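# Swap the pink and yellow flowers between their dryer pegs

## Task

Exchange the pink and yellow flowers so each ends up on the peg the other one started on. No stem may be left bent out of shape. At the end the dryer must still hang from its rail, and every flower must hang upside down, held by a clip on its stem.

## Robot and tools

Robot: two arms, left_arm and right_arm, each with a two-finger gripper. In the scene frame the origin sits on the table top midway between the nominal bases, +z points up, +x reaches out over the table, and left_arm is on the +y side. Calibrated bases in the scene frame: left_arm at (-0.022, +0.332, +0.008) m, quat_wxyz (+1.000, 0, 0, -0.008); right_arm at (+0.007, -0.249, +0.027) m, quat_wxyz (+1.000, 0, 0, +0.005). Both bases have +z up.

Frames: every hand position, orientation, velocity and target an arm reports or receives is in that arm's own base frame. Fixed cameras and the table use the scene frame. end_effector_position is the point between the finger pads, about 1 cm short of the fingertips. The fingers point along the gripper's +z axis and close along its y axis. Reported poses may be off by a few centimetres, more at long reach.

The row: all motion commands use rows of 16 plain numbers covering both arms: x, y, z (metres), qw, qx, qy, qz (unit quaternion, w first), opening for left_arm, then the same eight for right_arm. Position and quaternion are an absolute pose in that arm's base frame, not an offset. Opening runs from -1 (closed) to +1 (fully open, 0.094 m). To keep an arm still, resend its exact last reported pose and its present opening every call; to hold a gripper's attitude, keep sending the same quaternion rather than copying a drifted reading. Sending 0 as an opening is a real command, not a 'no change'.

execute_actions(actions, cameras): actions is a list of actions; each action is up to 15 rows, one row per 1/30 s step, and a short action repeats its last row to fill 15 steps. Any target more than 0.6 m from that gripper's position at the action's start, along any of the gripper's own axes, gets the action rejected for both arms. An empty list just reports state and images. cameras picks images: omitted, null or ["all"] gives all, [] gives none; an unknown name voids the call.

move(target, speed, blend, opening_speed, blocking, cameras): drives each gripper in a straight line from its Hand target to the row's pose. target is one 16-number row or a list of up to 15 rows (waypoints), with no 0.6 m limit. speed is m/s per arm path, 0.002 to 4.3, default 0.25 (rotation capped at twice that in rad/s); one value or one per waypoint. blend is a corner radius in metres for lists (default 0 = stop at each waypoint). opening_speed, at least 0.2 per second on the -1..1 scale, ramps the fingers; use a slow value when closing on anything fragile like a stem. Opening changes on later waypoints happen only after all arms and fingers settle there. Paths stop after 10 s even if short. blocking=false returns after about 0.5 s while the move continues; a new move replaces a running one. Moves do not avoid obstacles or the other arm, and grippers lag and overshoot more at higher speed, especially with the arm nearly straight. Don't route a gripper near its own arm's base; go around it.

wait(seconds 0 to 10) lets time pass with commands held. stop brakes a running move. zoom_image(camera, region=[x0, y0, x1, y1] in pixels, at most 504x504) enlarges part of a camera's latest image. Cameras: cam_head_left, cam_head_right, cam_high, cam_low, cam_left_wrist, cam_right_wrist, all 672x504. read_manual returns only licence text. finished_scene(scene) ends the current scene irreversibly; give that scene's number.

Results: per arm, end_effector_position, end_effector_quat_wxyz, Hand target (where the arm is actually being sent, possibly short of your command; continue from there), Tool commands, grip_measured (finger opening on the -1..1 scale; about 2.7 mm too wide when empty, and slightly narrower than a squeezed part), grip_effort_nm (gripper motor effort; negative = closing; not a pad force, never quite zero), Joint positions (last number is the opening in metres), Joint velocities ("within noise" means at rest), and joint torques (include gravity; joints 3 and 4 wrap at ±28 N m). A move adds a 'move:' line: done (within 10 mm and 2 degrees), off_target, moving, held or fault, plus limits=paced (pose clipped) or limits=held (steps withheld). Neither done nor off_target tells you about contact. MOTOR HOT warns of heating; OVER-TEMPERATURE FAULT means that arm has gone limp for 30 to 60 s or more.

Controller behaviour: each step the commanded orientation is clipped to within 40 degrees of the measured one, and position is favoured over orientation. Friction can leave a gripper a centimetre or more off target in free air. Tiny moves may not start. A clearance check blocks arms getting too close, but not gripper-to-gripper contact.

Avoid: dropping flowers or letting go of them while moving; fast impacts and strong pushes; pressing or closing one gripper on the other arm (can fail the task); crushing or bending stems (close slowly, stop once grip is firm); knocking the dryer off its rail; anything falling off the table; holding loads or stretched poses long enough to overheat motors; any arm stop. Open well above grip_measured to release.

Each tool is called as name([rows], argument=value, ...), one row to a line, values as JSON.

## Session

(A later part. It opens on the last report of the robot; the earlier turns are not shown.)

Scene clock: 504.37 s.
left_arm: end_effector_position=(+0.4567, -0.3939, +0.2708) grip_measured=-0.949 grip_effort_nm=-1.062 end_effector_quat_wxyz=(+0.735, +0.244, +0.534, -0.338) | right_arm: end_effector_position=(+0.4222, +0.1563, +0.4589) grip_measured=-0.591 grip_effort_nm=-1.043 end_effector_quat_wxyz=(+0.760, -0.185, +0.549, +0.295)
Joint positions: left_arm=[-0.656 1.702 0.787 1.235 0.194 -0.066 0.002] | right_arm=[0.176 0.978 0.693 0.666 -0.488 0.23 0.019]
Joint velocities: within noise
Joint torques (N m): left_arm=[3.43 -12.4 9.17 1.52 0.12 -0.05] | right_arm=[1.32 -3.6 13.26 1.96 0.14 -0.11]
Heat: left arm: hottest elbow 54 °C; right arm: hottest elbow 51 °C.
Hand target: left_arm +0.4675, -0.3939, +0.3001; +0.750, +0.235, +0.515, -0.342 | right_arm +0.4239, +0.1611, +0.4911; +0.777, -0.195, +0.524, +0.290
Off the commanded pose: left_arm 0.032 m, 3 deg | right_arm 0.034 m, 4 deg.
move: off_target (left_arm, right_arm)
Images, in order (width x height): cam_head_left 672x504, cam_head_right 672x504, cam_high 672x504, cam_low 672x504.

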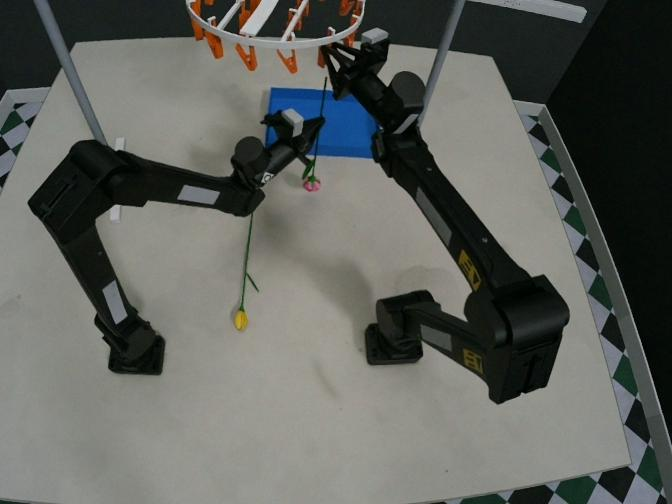

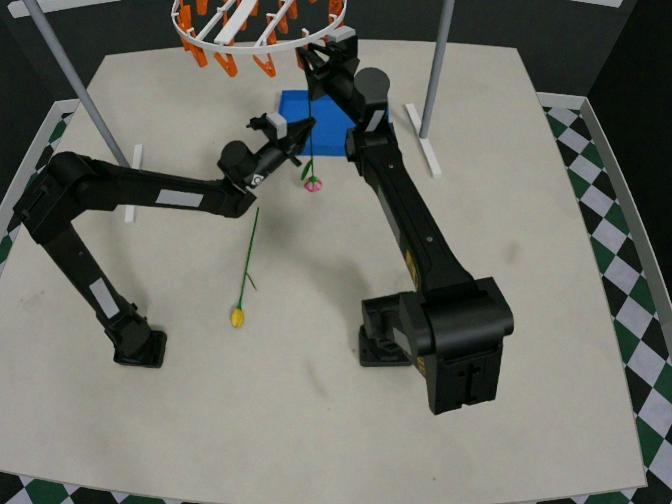

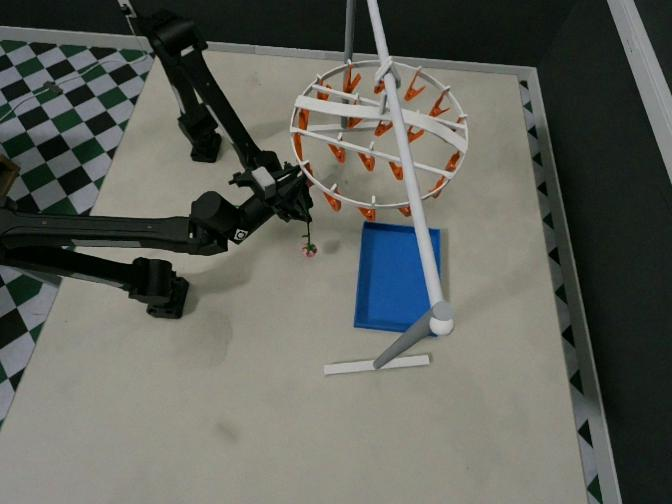

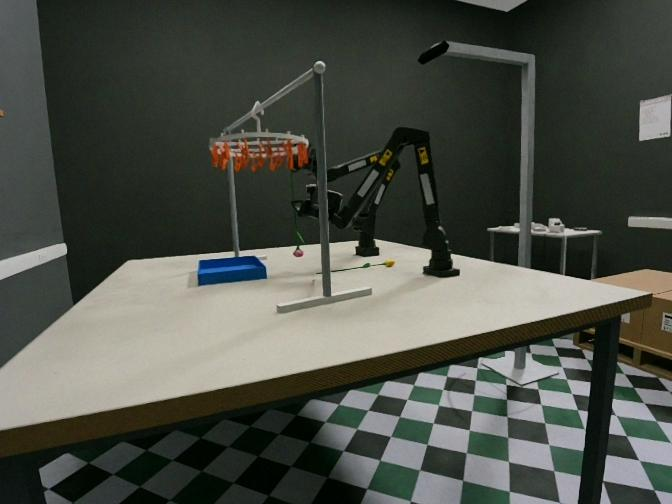

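move([
  [0.477,-0.391,0.310,0.7632,0.2259,0.4956,-0.3478,-0.97,0.426,0.162,0.492,0.7765,-0.1958,0.5238,0.2903,-0.75],
], speed=0.04, cameras=["cam_low","cam_high","cam_head_right","cam_head_left"])

zoom_image(camera="cam_low", region=[285, 145, 325, 185])

zoom_image(camera="cam_head_right", region=[280, 40, 330, 90])

zoom_image(camera="cam_high", region=[285, 160, 335, 210])

zoom_image(camera="cam_head_left", region=[300, 40, 350, 90])

Scene clock: 513.33 s.
left_arm: end_effector_position=(+0.4645, -0.3901, +0.2868) grip_measured=-0.949 grip_effort_nm=-1.067 end_effector_quat_wxyz=(+0.746, +0.236, +0.519, -0.344) | right_arm: end_effector_position=(+0.4222, +0.1563, +0.4589) grip_measured=-0.591 grip_effort_nm=-1.043 end_effector_quat_wxyz=(+0.760, -0.185, +0.549, +0.295)
Joint positions: left_arm=[-0.64 1.702 0.812 1.255 0.205 -0.082 0.002] | right_arm=[0.176 0.978 0.693 0.666 -0.488 0.23 0.019]
Joint velocities: within noise
Joint torques (N m): left_arm=[3.43 -10.87 9.32 2.77 0.1 -0.04] | right_arm=[1.32 -3.66 13.23 2.03 0.17 -0.11]
Heat: left arm: hottest elbow 54 °C; right arm: hottest elbow 52 °C.
Hand target: left_arm +0.4757, -0.3901, +0.3099; +0.763, +0.226, +0.496, -0.348 | right_arm +0.4239, +0.1611, +0.4911; +0.777, -0.195, +0.524, +0.290
Off the commanded pose: left_arm 0.026 m, 4 deg | right_arm 0.034 m, 4 deg.
move: off_target (left_arm, right_arm)
Images, in order (width x height): cam_head_left 672x504, cam_head_right 672x504, cam_high 672x504, cam_low 672x504.

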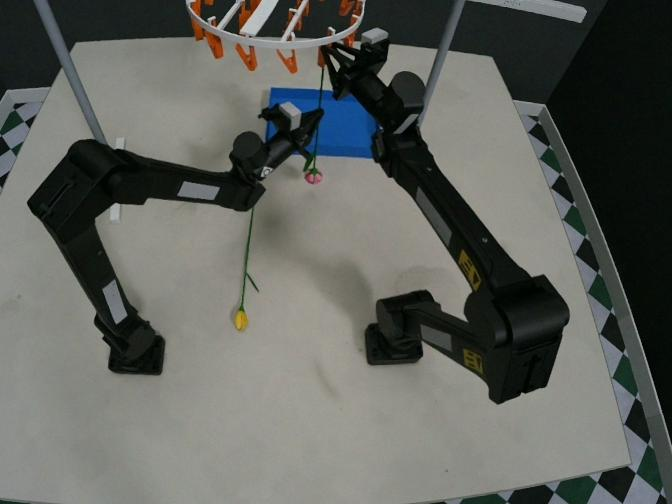

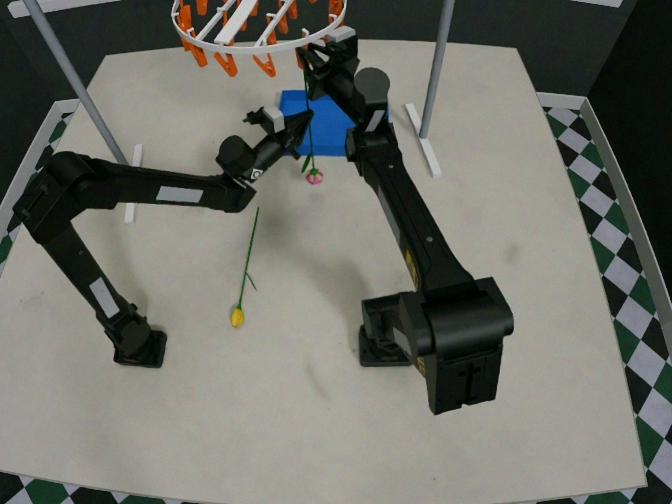

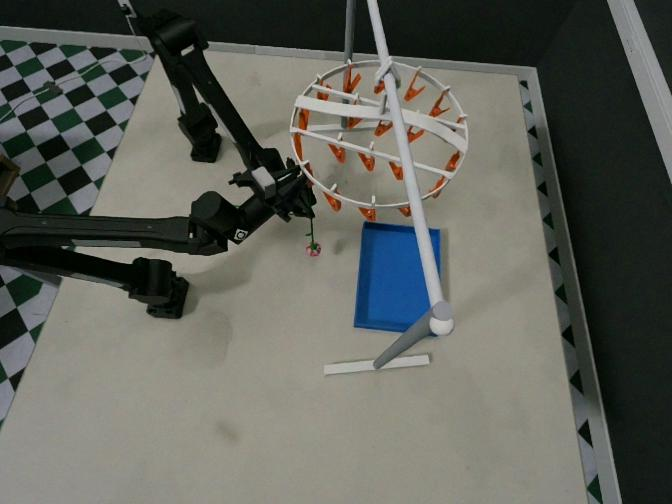

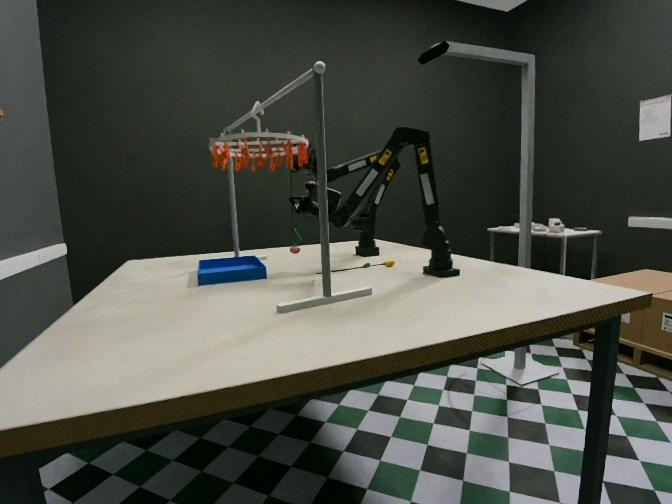

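Scaled by 12.600 from the camera's 672x504 image, which has a finer 960x720 frame.

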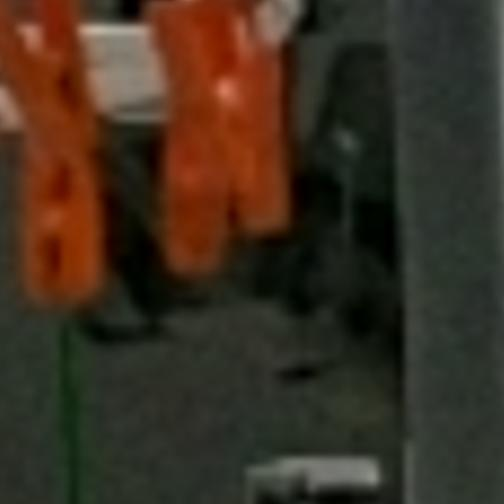

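Scaled by 10.080 from the camera's 672x504 image, which has a finer 960x720 frame.

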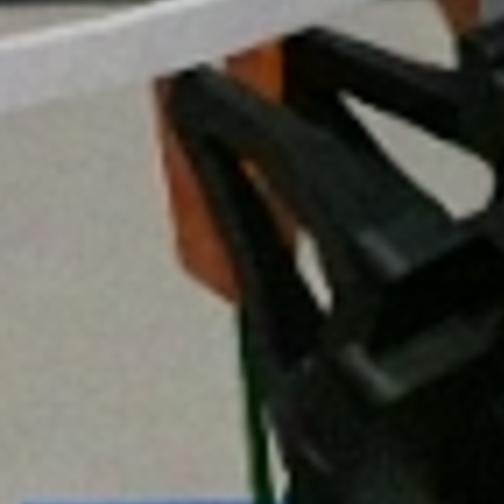

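Scaled by 10.080 from the camera's 672x504 image, which has a finer 960x720 frame.

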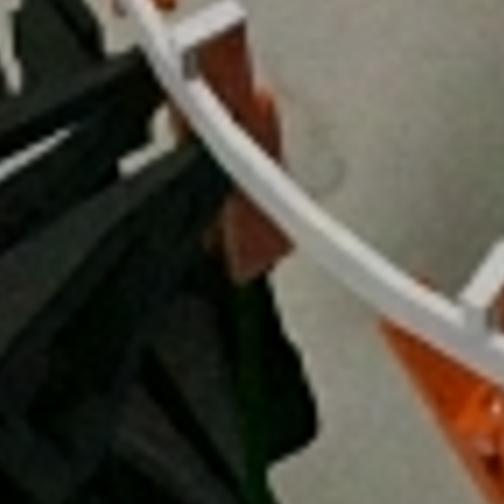

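Scaled by 10.080 from the camera's 672x504 image, which has a finer 960x720 frame.

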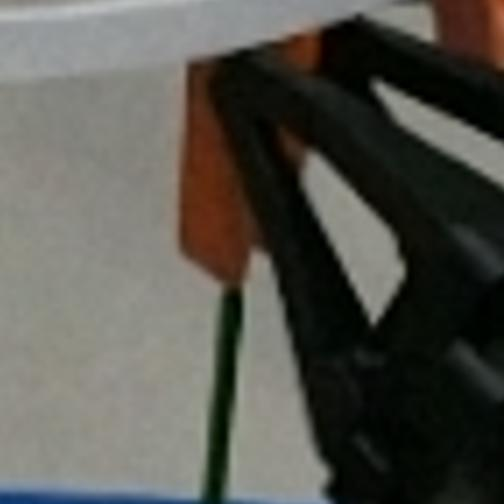

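move([
  [0.477,-0.391,0.322,0.7676,0.2229,0.4888,-0.3498,-0.97,0.426,0.162,0.492,0.7765,-0.1958,0.5238,0.2903,-0.75],
], speed=0.03, cameras=["cam_low","cam_high","cam_head_right","cam_head_left"])

zoom_image(camera="cam_low", region=[285, 145, 325, 185])

zoom_image(camera="cam_head_right", region=[280, 40, 330, 90])

zoom_image(camera="cam_high", region=[285, 160, 335, 210])

zoom_image(camera="cam_head_left", region=[300, 40, 350, 90])

Scene clock: 519.37 s.
left_arm: end_effector_position=(+0.4662, -0.3911, +0.2912) grip_measured=-0.949 grip_effort_nm=-1.062 end_effector_quat_wxyz=(+0.748, +0.234, +0.516, -0.346) | right_arm: end_effector_position=(+0.4222, +0.1563, +0.4589) grip_measured=-0.591 grip_effort_nm=-1.033 end_effector_quat_wxyz=(+0.760, -0.185, +0.549, +0.295)
Joint positions: left_arm=[-0.64 1.702 0.821 1.256 0.205 -0.086 0.002] | right_arm=[0.176 0.978 0.693 0.666 -0.488 0.23 0.019]
Joint velocities: within noise
Joint torques (N m): left_arm=[3.31 -11.99 9.37 2.54 0.02 -0.07] | right_arm=[1.38 -3.6 13.19 1.98 0.15 -0.1]
Heat: left arm: hottest elbow 54 °C; right arm: hottest elbow 52 °C.
Hand target: left_arm +0.4755, -0.3897, +0.3218; +0.768, +0.223, +0.489, -0.350 | right_arm +0.4239, +0.1611, +0.4911; +0.777, -0.195, +0.524, +0.290
Off the commanded pose: left_arm 0.033 m, 4 deg | right_arm 0.034 m, 4 deg.
move: off_target (left_arm, right_arm)
Images, in order (width x height): cam_head_left 672x504, cam_head_right 672x504, cam_high 672x504, cam_low 672x504.

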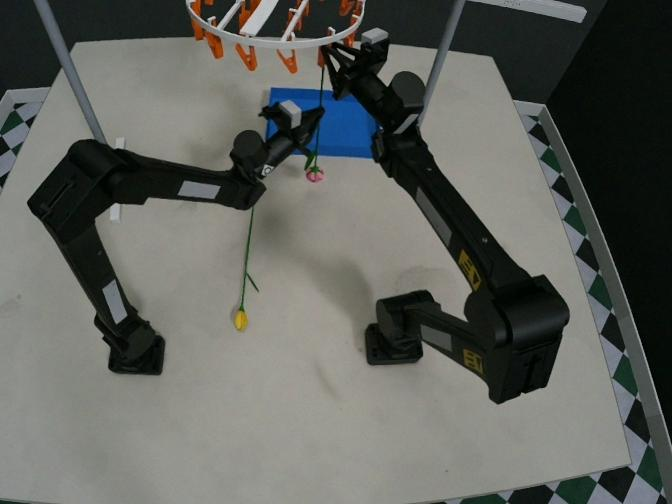

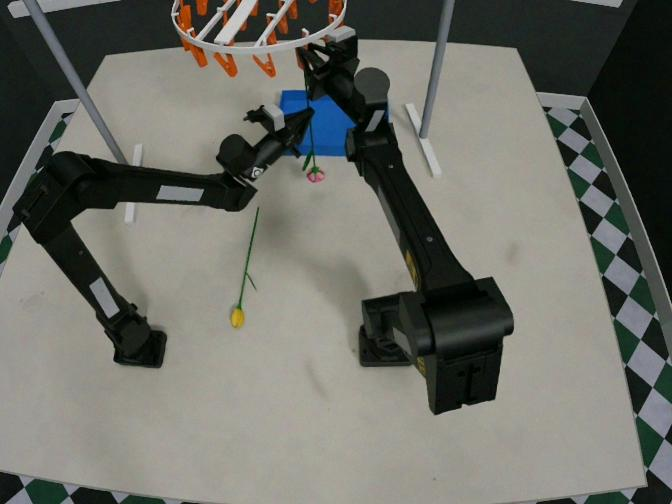

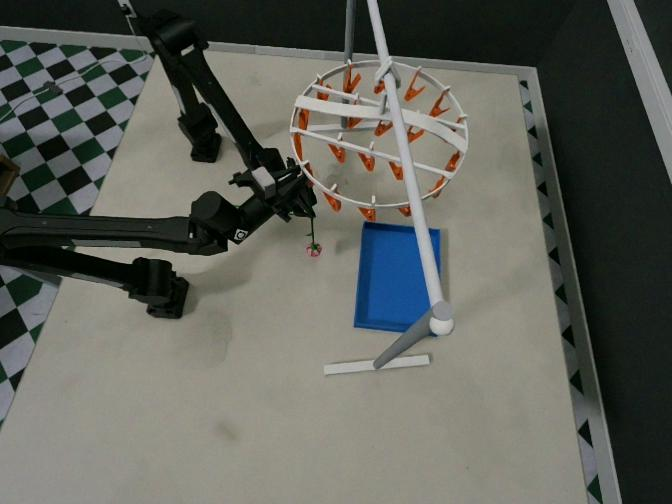

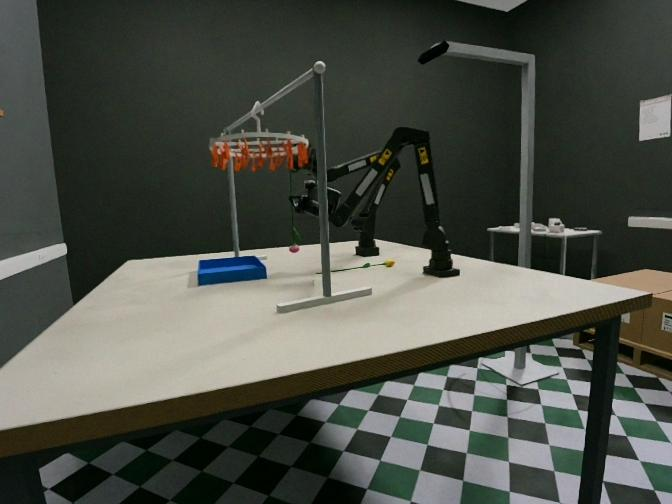

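Scaled by 12.600 from the camera's 672x504 image, which has a finer 960x720 frame.

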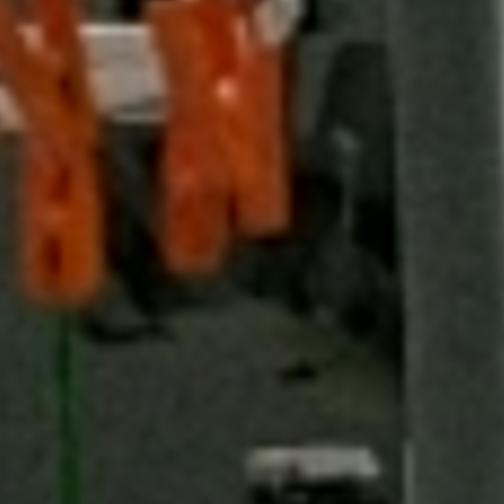

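Scaled by 10.080 from the camera's 672x504 image, which has a finer 960x720 frame.

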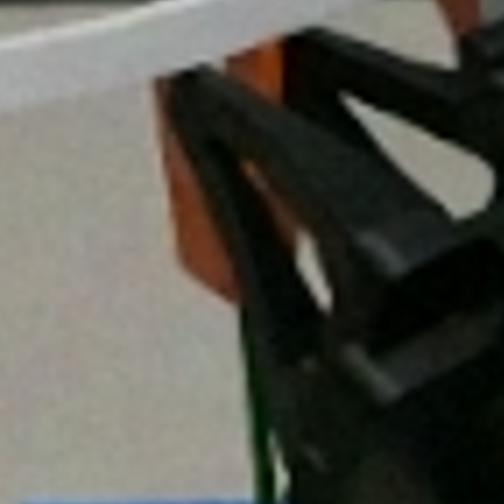

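Scaled by 10.080 from the camera's 672x504 image, which has a finer 960x720 frame.

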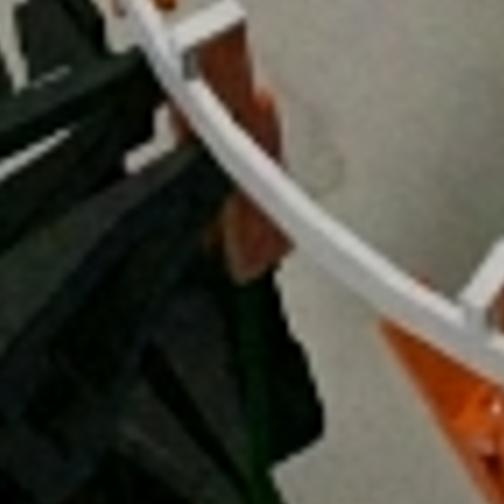

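Scaled by 10.080 from the camera's 672x504 image, which has a finer 960x720 frame.

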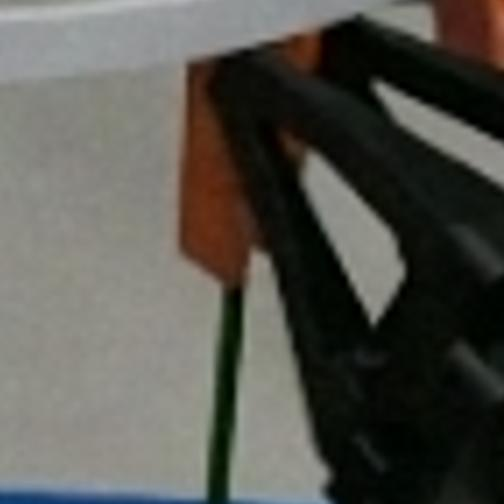

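move([
  [0.477,-0.391,0.336,0.7718,0.2198,0.4822,-0.3517,-0.97,0.426,0.162,0.492,0.7765,-0.1958,0.5238,0.2903,-0.75],
], speed=0.03, cameras=["cam_low","cam_high","cam_head_right","cam_head_left"])

zoom_image(camera="cam_low", region=[285, 145, 325, 185])

zoom_image(camera="cam_head_right", region=[280, 40, 330, 90])

zoom_image(camera="cam_high", region=[285, 160, 335, 210])

zoom_image(camera="cam_head_left", region=[300, 40, 350, 90])

Scene clock: 526.23 s.
left_arm: end_effector_position=(+0.4675, -0.3920, +0.2990) grip_measured=-0.949 grip_effort_nm=-1.067 end_effector_quat_wxyz=(+0.752, +0.232, +0.510, -0.348) | right_arm: end_effector_position=(+0.4222, +0.1563, +0.4589) grip_measured=-0.591 grip_effort_nm=-1.038 end_effector_quat_wxyz=(+0.760, -0.185, +0.549, +0.295)
Joint positions: left_arm=[-0.64 1.697 0.832 1.256 0.205 -0.09 0.002] | right_arm=[0.176 0.978 0.693 0.666 -0.488 0.23 0.019]
Joint velocities: within noise
Joint torques (N m): left_arm=[3.31 -13.04 9.47 1.98 -0.08 -0.07] | right_arm=[1.44 -3.6 13.23 2.03 0.15 -0.11]
Heat: left arm: hottest elbow 54 °C; right arm: hottest elbow 53 °C.
Hand target: left_arm +0.4752, -0.3896, +0.3358; +0.772, +0.220, +0.482, -0.352 | right_arm +0.4239, +0.1611, +0.4911; +0.777, -0.195, +0.524, +0.290
Off the commanded pose: left_arm 0.038 m, 4 deg | right_arm 0.034 m, 4 deg.
move: off_target (left_arm, right_arm)
Images, in order (width x height): cam_head_left 672x504, cam_head_right 672x504, cam_high 672x504, cam_low 672x504.

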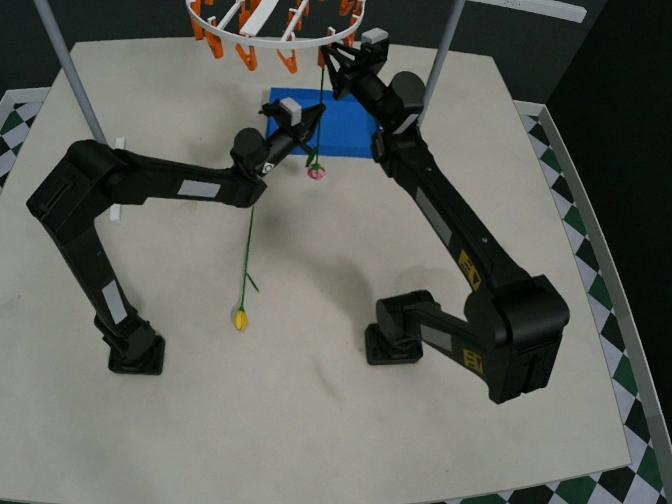

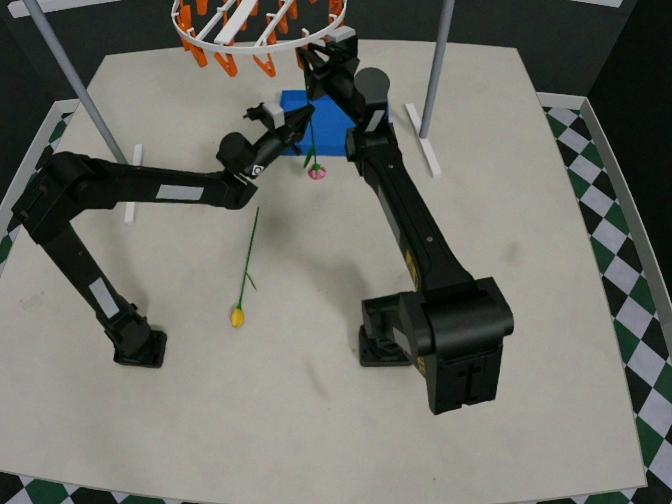

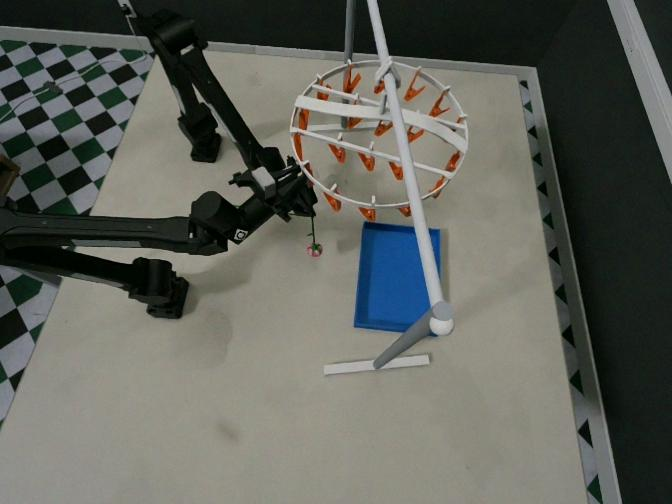

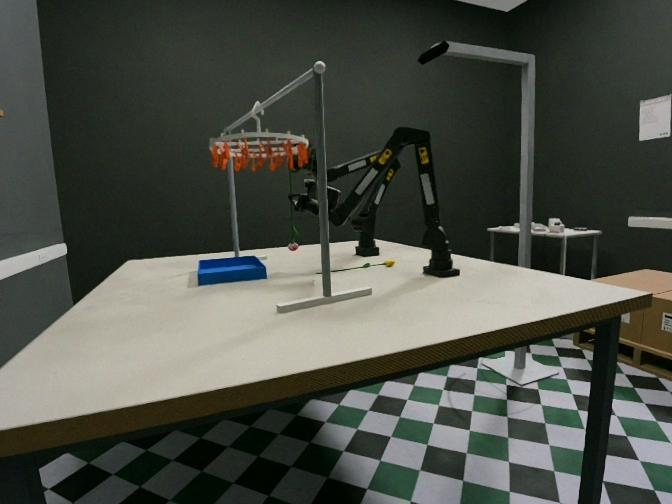

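Scaled by 12.600 from the camera's 672x504 image, which has a finer 960x720 frame.

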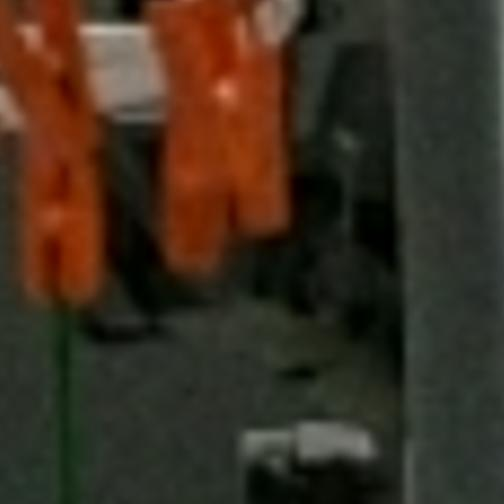

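Scaled by 10.080 from the camera's 672x504 image, which has a finer 960x720 frame.

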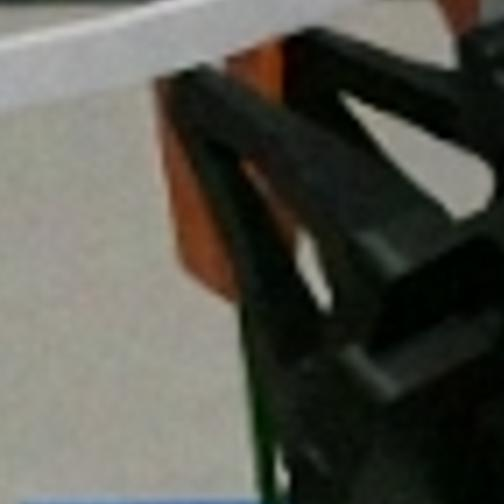

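Scaled by 10.080 from the camera's 672x504 image, which has a finer 960x720 frame.

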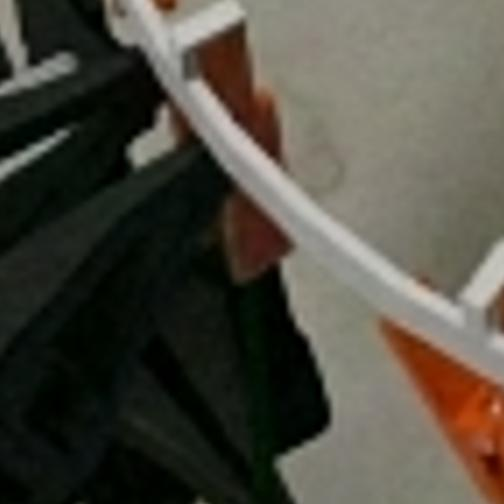

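Scaled by 10.080 from the camera's 672x504 image, which has a finer 960x720 frame.

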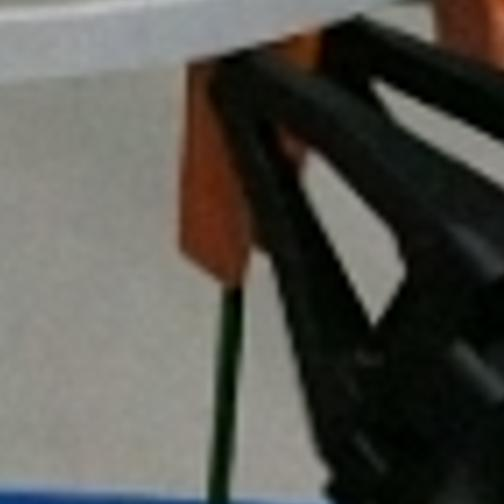

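move([
  [0.477,-0.391,0.347,0.7760,0.2167,0.4755,-0.3536,-0.97,0.426,0.162,0.492,0.7765,-0.1958,0.5238,0.2903,-0.75],
], speed=0.03, cameras=["cam_low","cam_high","cam_head_right","cam_head_left"])

zoom_image(camera="cam_low", region=[285, 145, 325, 185])

zoom_image(camera="cam_head_right", region=[280, 40, 330, 90])

zoom_image(camera="cam_high", region=[285, 160, 335, 210])

zoom_image(camera="cam_head_left", region=[300, 40, 350, 90])

Scene clock: 533.17 s.
left_arm: end_effector_position=(+0.4677, -0.3920, +0.3100) grip_measured=-0.949 grip_effort_nm=-1.067 end_effector_quat_wxyz=(+0.757, +0.229, +0.502, -0.350) | right_arm: end_effector_position=(+0.4222, +0.1563, +0.4589) grip_measured=-0.591 grip_effort_nm=-1.033 end_effector_quat_wxyz=(+0.760, -0.185, +0.549, +0.295)
Joint positions: left_arm=[-0.64 1.687 0.842 1.256 0.203 -0.093 0.002] | right_arm=[0.176 0.978 0.693 0.666 -0.488 0.23 0.019]
Joint velocities: within noise
Joint torques (N m): left_arm=[3.25 -13.1 9.63 1.78 -0.12 -0.06] | right_arm=[1.55 -3.6 13.27 2.04 0.15 -0.11]
Heat: left arm: hottest elbow 55 °C; right arm: hottest elbow 53 °C.
Hand target: left_arm +0.4752, -0.3896, +0.3466; +0.776, +0.217, +0.475, -0.353 | right_arm +0.4239, +0.1611, +0.4911; +0.777, -0.195, +0.524, +0.290
Off the commanded pose: left_arm 0.038 m, 4 deg | right_arm 0.034 m, 4 deg.
move: off_target (left_arm, right_arm)
Images, in order (width x height): cam_head_left 672x504, cam_head_right 672x504, cam_high 672x504, cam_low 672x504.

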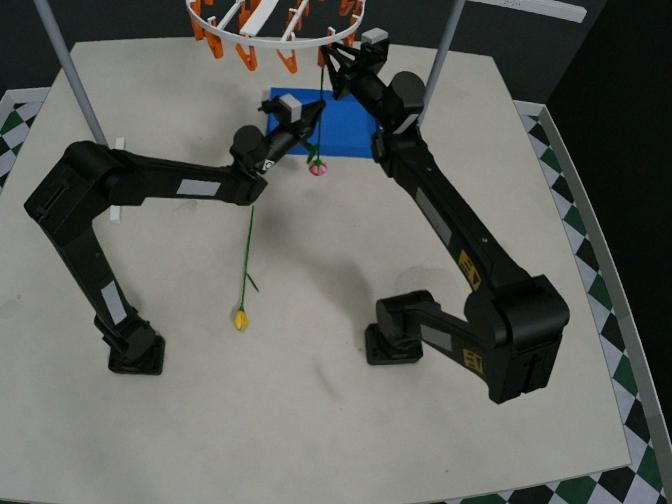

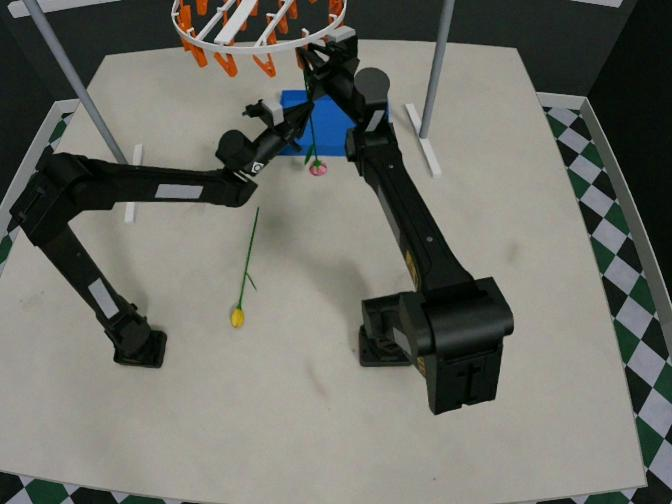

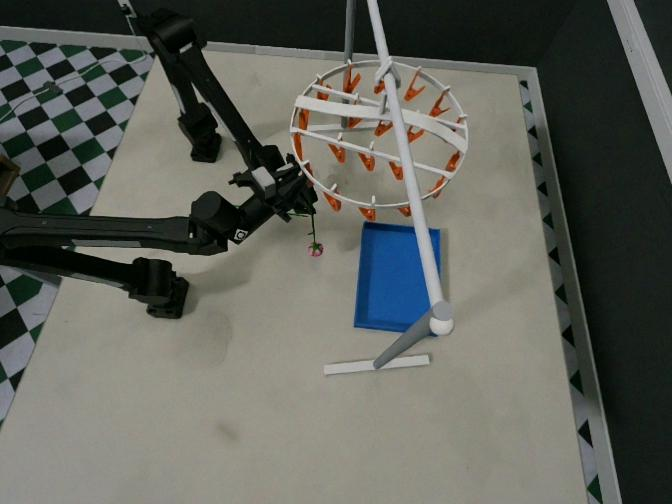

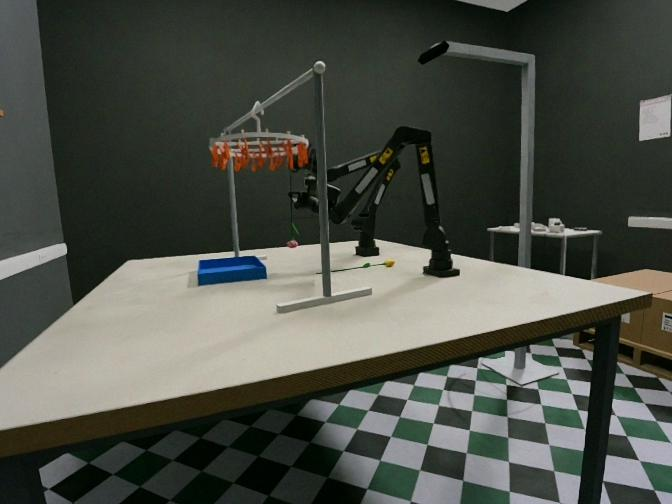

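Scaled by 12.600 from the camera's 672x504 image, which has a finer 960x720 frame.

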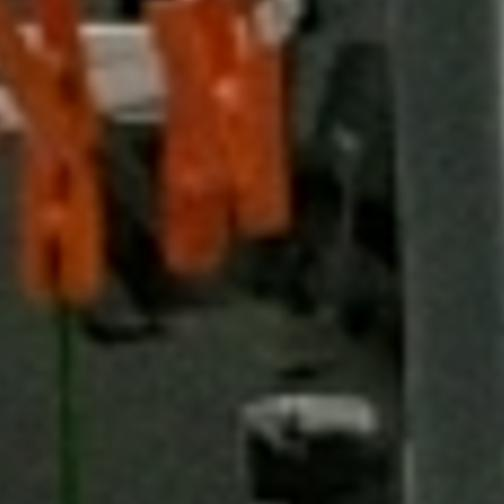

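Scaled by 10.080 from the camera's 672x504 image, which has a finer 960x720 frame.

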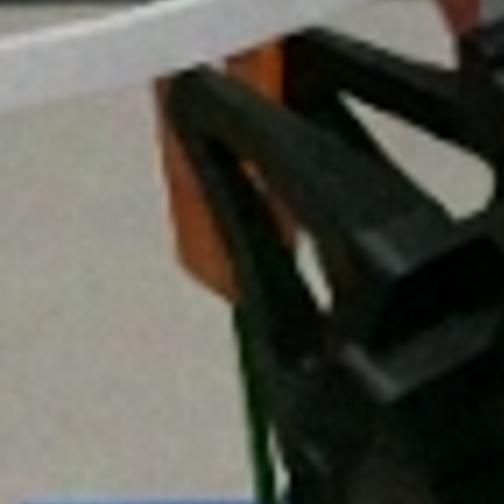

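Scaled by 10.080 from the camera's 672x504 image, which has a finer 960x720 frame.

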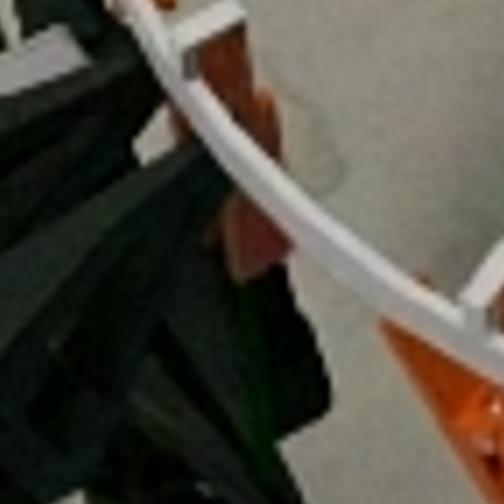

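Scaled by 10.080 from the camera's 672x504 image, which has a finer 960x720 frame.

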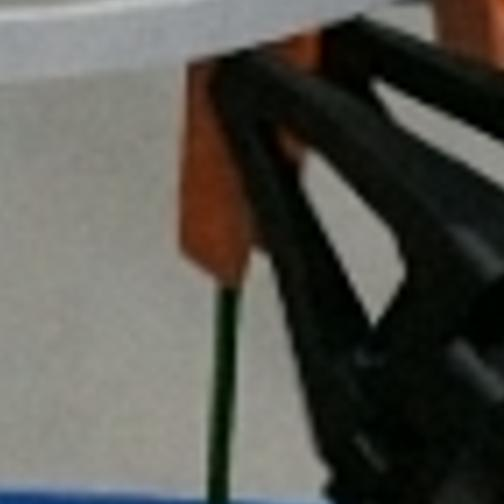

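move([
  [0.477,-0.391,0.347,0.7760,0.2167,0.4755,-0.3536,-0.97,0.426,0.162,0.492,0.7765,-0.1958,0.5238,0.2903,-0.05],
], speed=0.03, opening_speed=0.4, cameras=["cam_right_wrist","cam_head_left","cam_head_right"])

zoom_image(camera="cam_head_left", region=[300, 30, 360, 90])

zoom_image(camera="cam_head_right", region=[280, 30, 340, 90])

Scene clock: 538.77 s.
left_arm: end_effector_position=(+0.4677, -0.3919, +0.3106) grip_measured=-0.949 grip_effort_nm=-1.062 end_effector_quat_wxyz=(+0.757, +0.228, +0.501, -0.350) | right_arm: end_effector_position=(+0.4221, +0.1565, +0.4589) grip_measured=-0.052 grip_effort_nm=0.071 end_effector_quat_wxyz=(+0.760, -0.185, +0.549, +0.295)
Joint positions: left_arm=[-0.64 1.686 0.843 1.256 0.203 -0.094 0.002] | right_arm=[0.176 0.978 0.693 0.666 -0.488 0.23 0.045]
Joint velocities: within noise
Joint torques (N m): left_arm=[3.25 -12.98 9.65 1.76 -0.11 -0.05] | right_arm=[1.32 -3.78 13.22 1.96 0.15 -0.11]
Heat: left arm: hottest elbow 56 °C; right arm: hottest elbow 54 °C.
Hand target: left_arm +0.4752, -0.3896, +0.3468; +0.776, +0.217, +0.475, -0.353 | right_arm +0.4239, +0.1611, +0.4911; +0.777, -0.195, +0.524, +0.290
Off the commanded pose: left_arm 0.038 m, 4 deg | right_arm 0.034 m, 4 deg.
move: off_target (left_arm, right_arm)
camera_calibration:
cam_right_wrist: T_world_to_cam=[[0.653316, -0.756406, -0.0320739, -0.143764], [-0.0915133, -0.0368449, -0.995122, 0.54231], [0.751534, 0.653064, -0.0932926, -0.289698], [0, 0, 0, 1]] pos_world=[0.36127, 0.100429, 0.508027]
Images, in order (width x height): cam_head_left 672x504, cam_head_right 672x504, cam_right_wrist 672x504.

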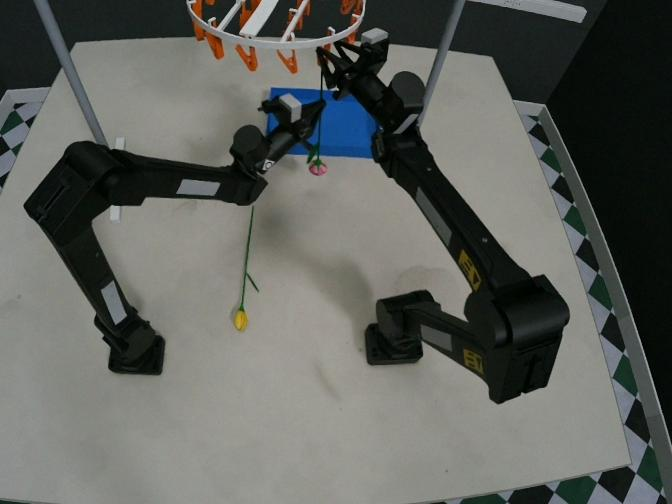

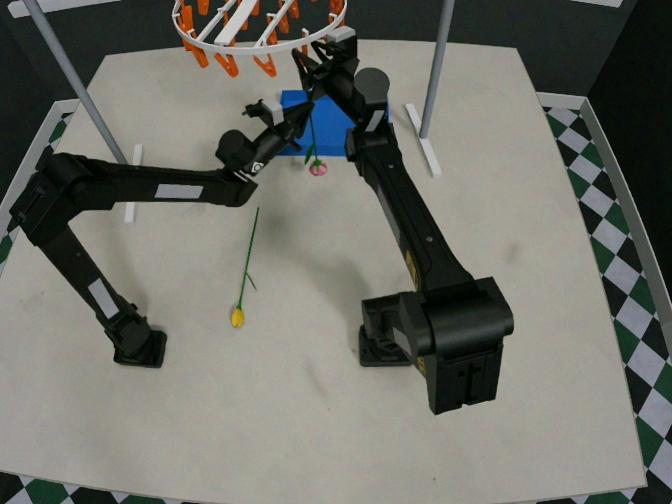

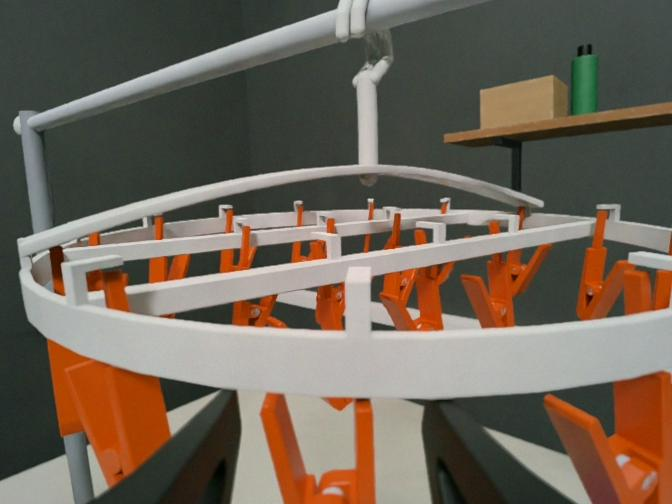

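Scaled by 8.400 from the camera's 672x504 image, which has a finer 960x720 frame.

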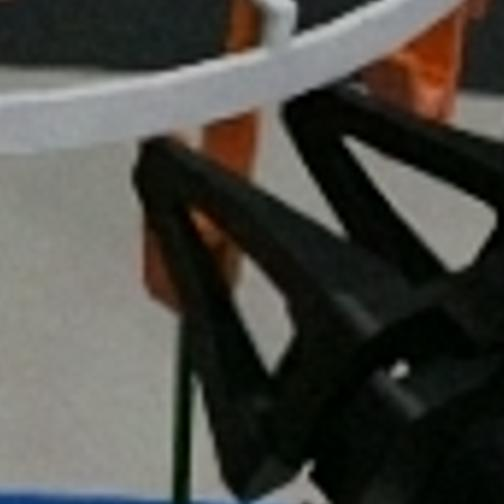

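Scaled by 8.400 from the camera's 672x504 image, which has a finer 960x720 frame.

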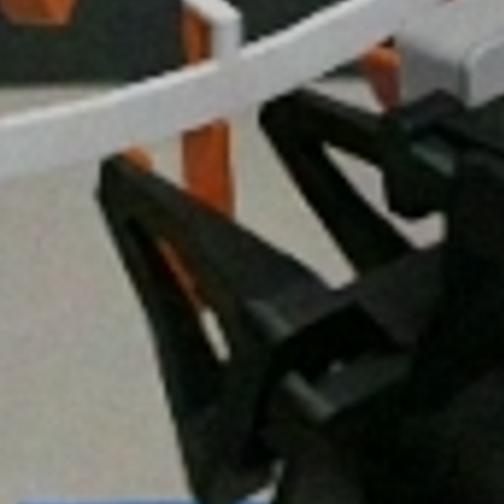

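move([
  [0.477,-0.391,0.347,0.7760,0.2167,0.4755,-0.3536,-0.97,0.402,0.140,0.474,0.7765,-0.1958,0.5238,0.2903,-0.05],
  [0.477,-0.391,0.347,0.7760,0.2167,0.4755,-0.3536,-0.97,0.372,0.115,0.455,0.7765,-0.1958,0.5238,0.2903,-0.05],
], speed=0.06, cameras=["cam_head_left","cam_low"])

move(target=[0.477,-0.391,0.347,0.7760,0.2167,0.4755,-0.3536,-0.4,0.372,0.115,0.455,0.7765,-0.1958,0.5238,0.2903,-0.05], opening_speed=0.4, cameras=["cam_head_left","cam_low","cam_head_right"])

Scene clock: 564.80 s.
left_arm: end_effector_position=(+0.4678, -0.3920, +0.3193) grip_measured=-0.949 grip_effort_nm=-1.067 end_effector_quat_wxyz=(+0.762, +0.227, +0.495, -0.352) | right_arm: end_effector_position=(+0.3747, +0.1188, +0.4554) grip_measured=-0.051 grip_effort_nm=0.066 end_effector_quat_wxyz=(+0.775, -0.200, +0.526, +0.288)
Joint positions: left_arm=[-0.64 1.678 0.852 1.256 0.203 -0.094 0.002] | right_arm=[0.054 0.839 0.579 0.724 -0.613 0.273 0.045]
Joint velocities: within noise
Joint torques (N m): left_arm=[3.31 -12.34 9.26 1.7 -0.11 -0.05] | right_arm=[-0.15 -2.61 7.99 2.25 0.07 0.19]
Heat: left arm: hottest elbow 58 °C; right arm: hottest elbow 55 °C.
Hand target: left_arm +0.4758, -0.3900, +0.3468; +0.776, +0.217, +0.475, -0.354 | right_arm +0.3721, +0.1152, +0.4549; +0.776, -0.196, +0.524, +0.290
Off the commanded pose: left_arm 0.029 m, 3 deg | right_arm 0.005 m, 1 deg.
move: off_target (left_arm)
Images, in order (width x height): cam_head_left 672x504, cam_low 672x504.

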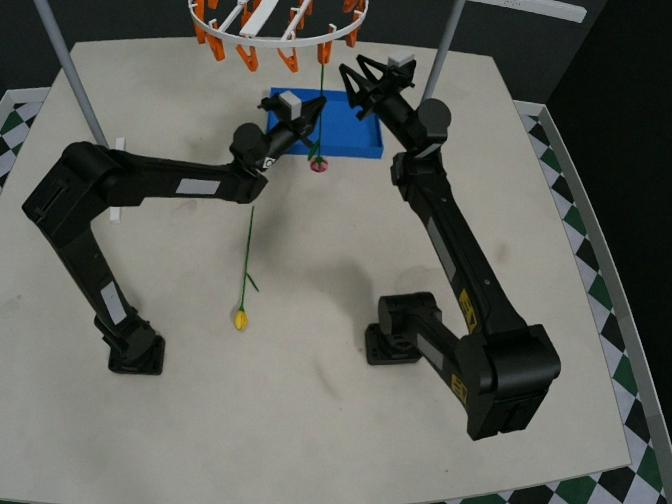

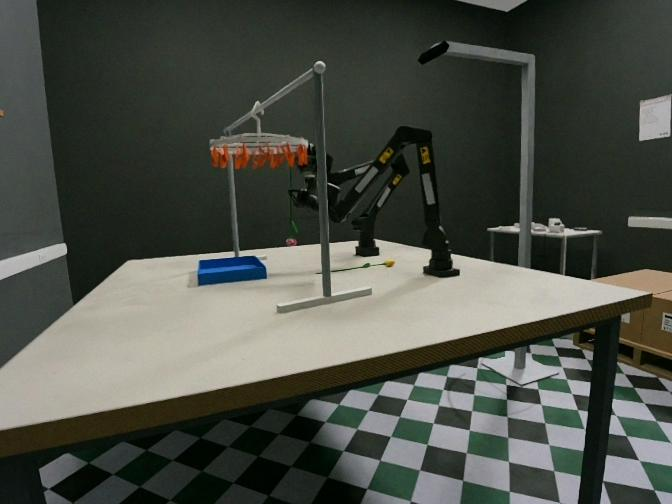

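Scene clock: 566.57 s.
left_arm: end_effector_position=(+0.4678, -0.3920, +0.3193) grip_measured=-0.402 grip_effort_nm=0.051 end_effector_quat_wxyz=(+0.762, +0.227, +0.495, -0.352) | right_arm: end_effector_position=(+0.3747, +0.1188, +0.4554) grip_measured=-0.051 grip_effort_nm=0.076 end_effector_quat_wxyz=(+0.774, -0.200, +0.526, +0.289)
Joint positions: left_arm=[-0.64 1.678 0.852 1.256 0.203 -0.094 0.028] | right_arm=[0.054 0.839 0.579 0.724 -0.613 0.273 0.045]
Joint velocities: within noise
Joint torques (N m): left_arm=[3.25 -12.34 9.25 1.7 -0.11 -0.06] | right_arm=[-0.44 -2.78 7.97 2.22 0.08 0.18]
Heat: left arm: hottest elbow 58 °C; right arm: hottest elbow 55 °C.
Hand target: left_arm +0.4758, -0.3900, +0.3468; +0.776, +0.217, +0.475, -0.354 | right_arm +0.3721, +0.1152, +0.4549; +0.776, -0.196, +0.524, +0.290
Off the commanded pose: left_arm 0.029 m, 3 deg | right_arm 0.005 m, 1 deg.
move: off_target (left_arm)
Images, in order (width x height): cam_head_left 672x504, cam_head_right 672x504, cam_low 672x504.

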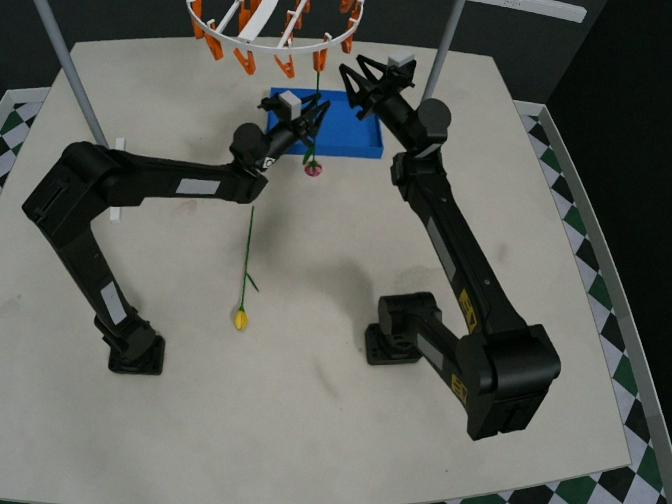

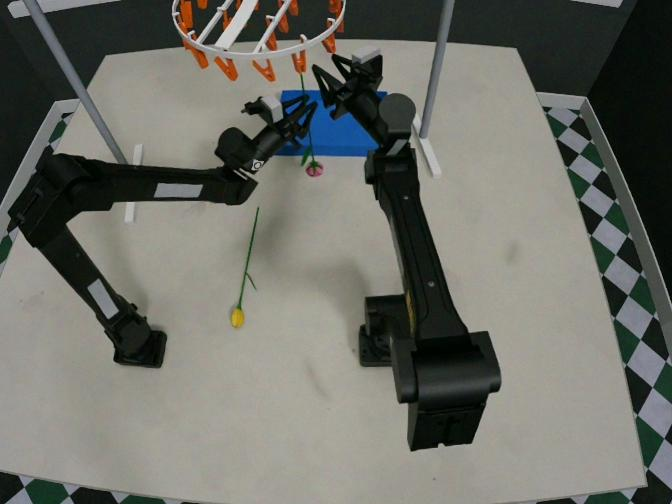

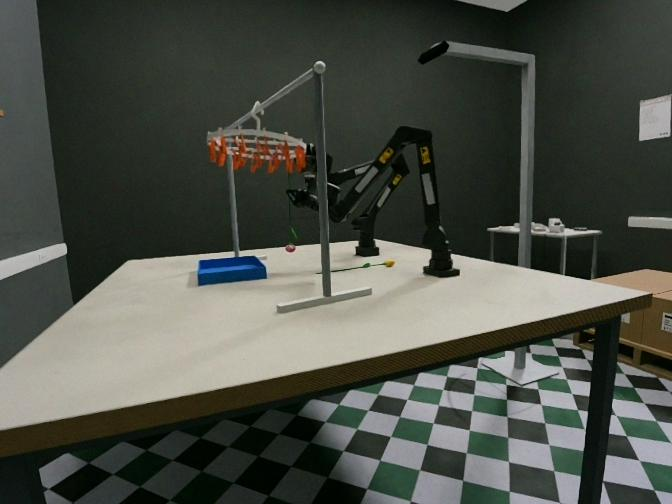

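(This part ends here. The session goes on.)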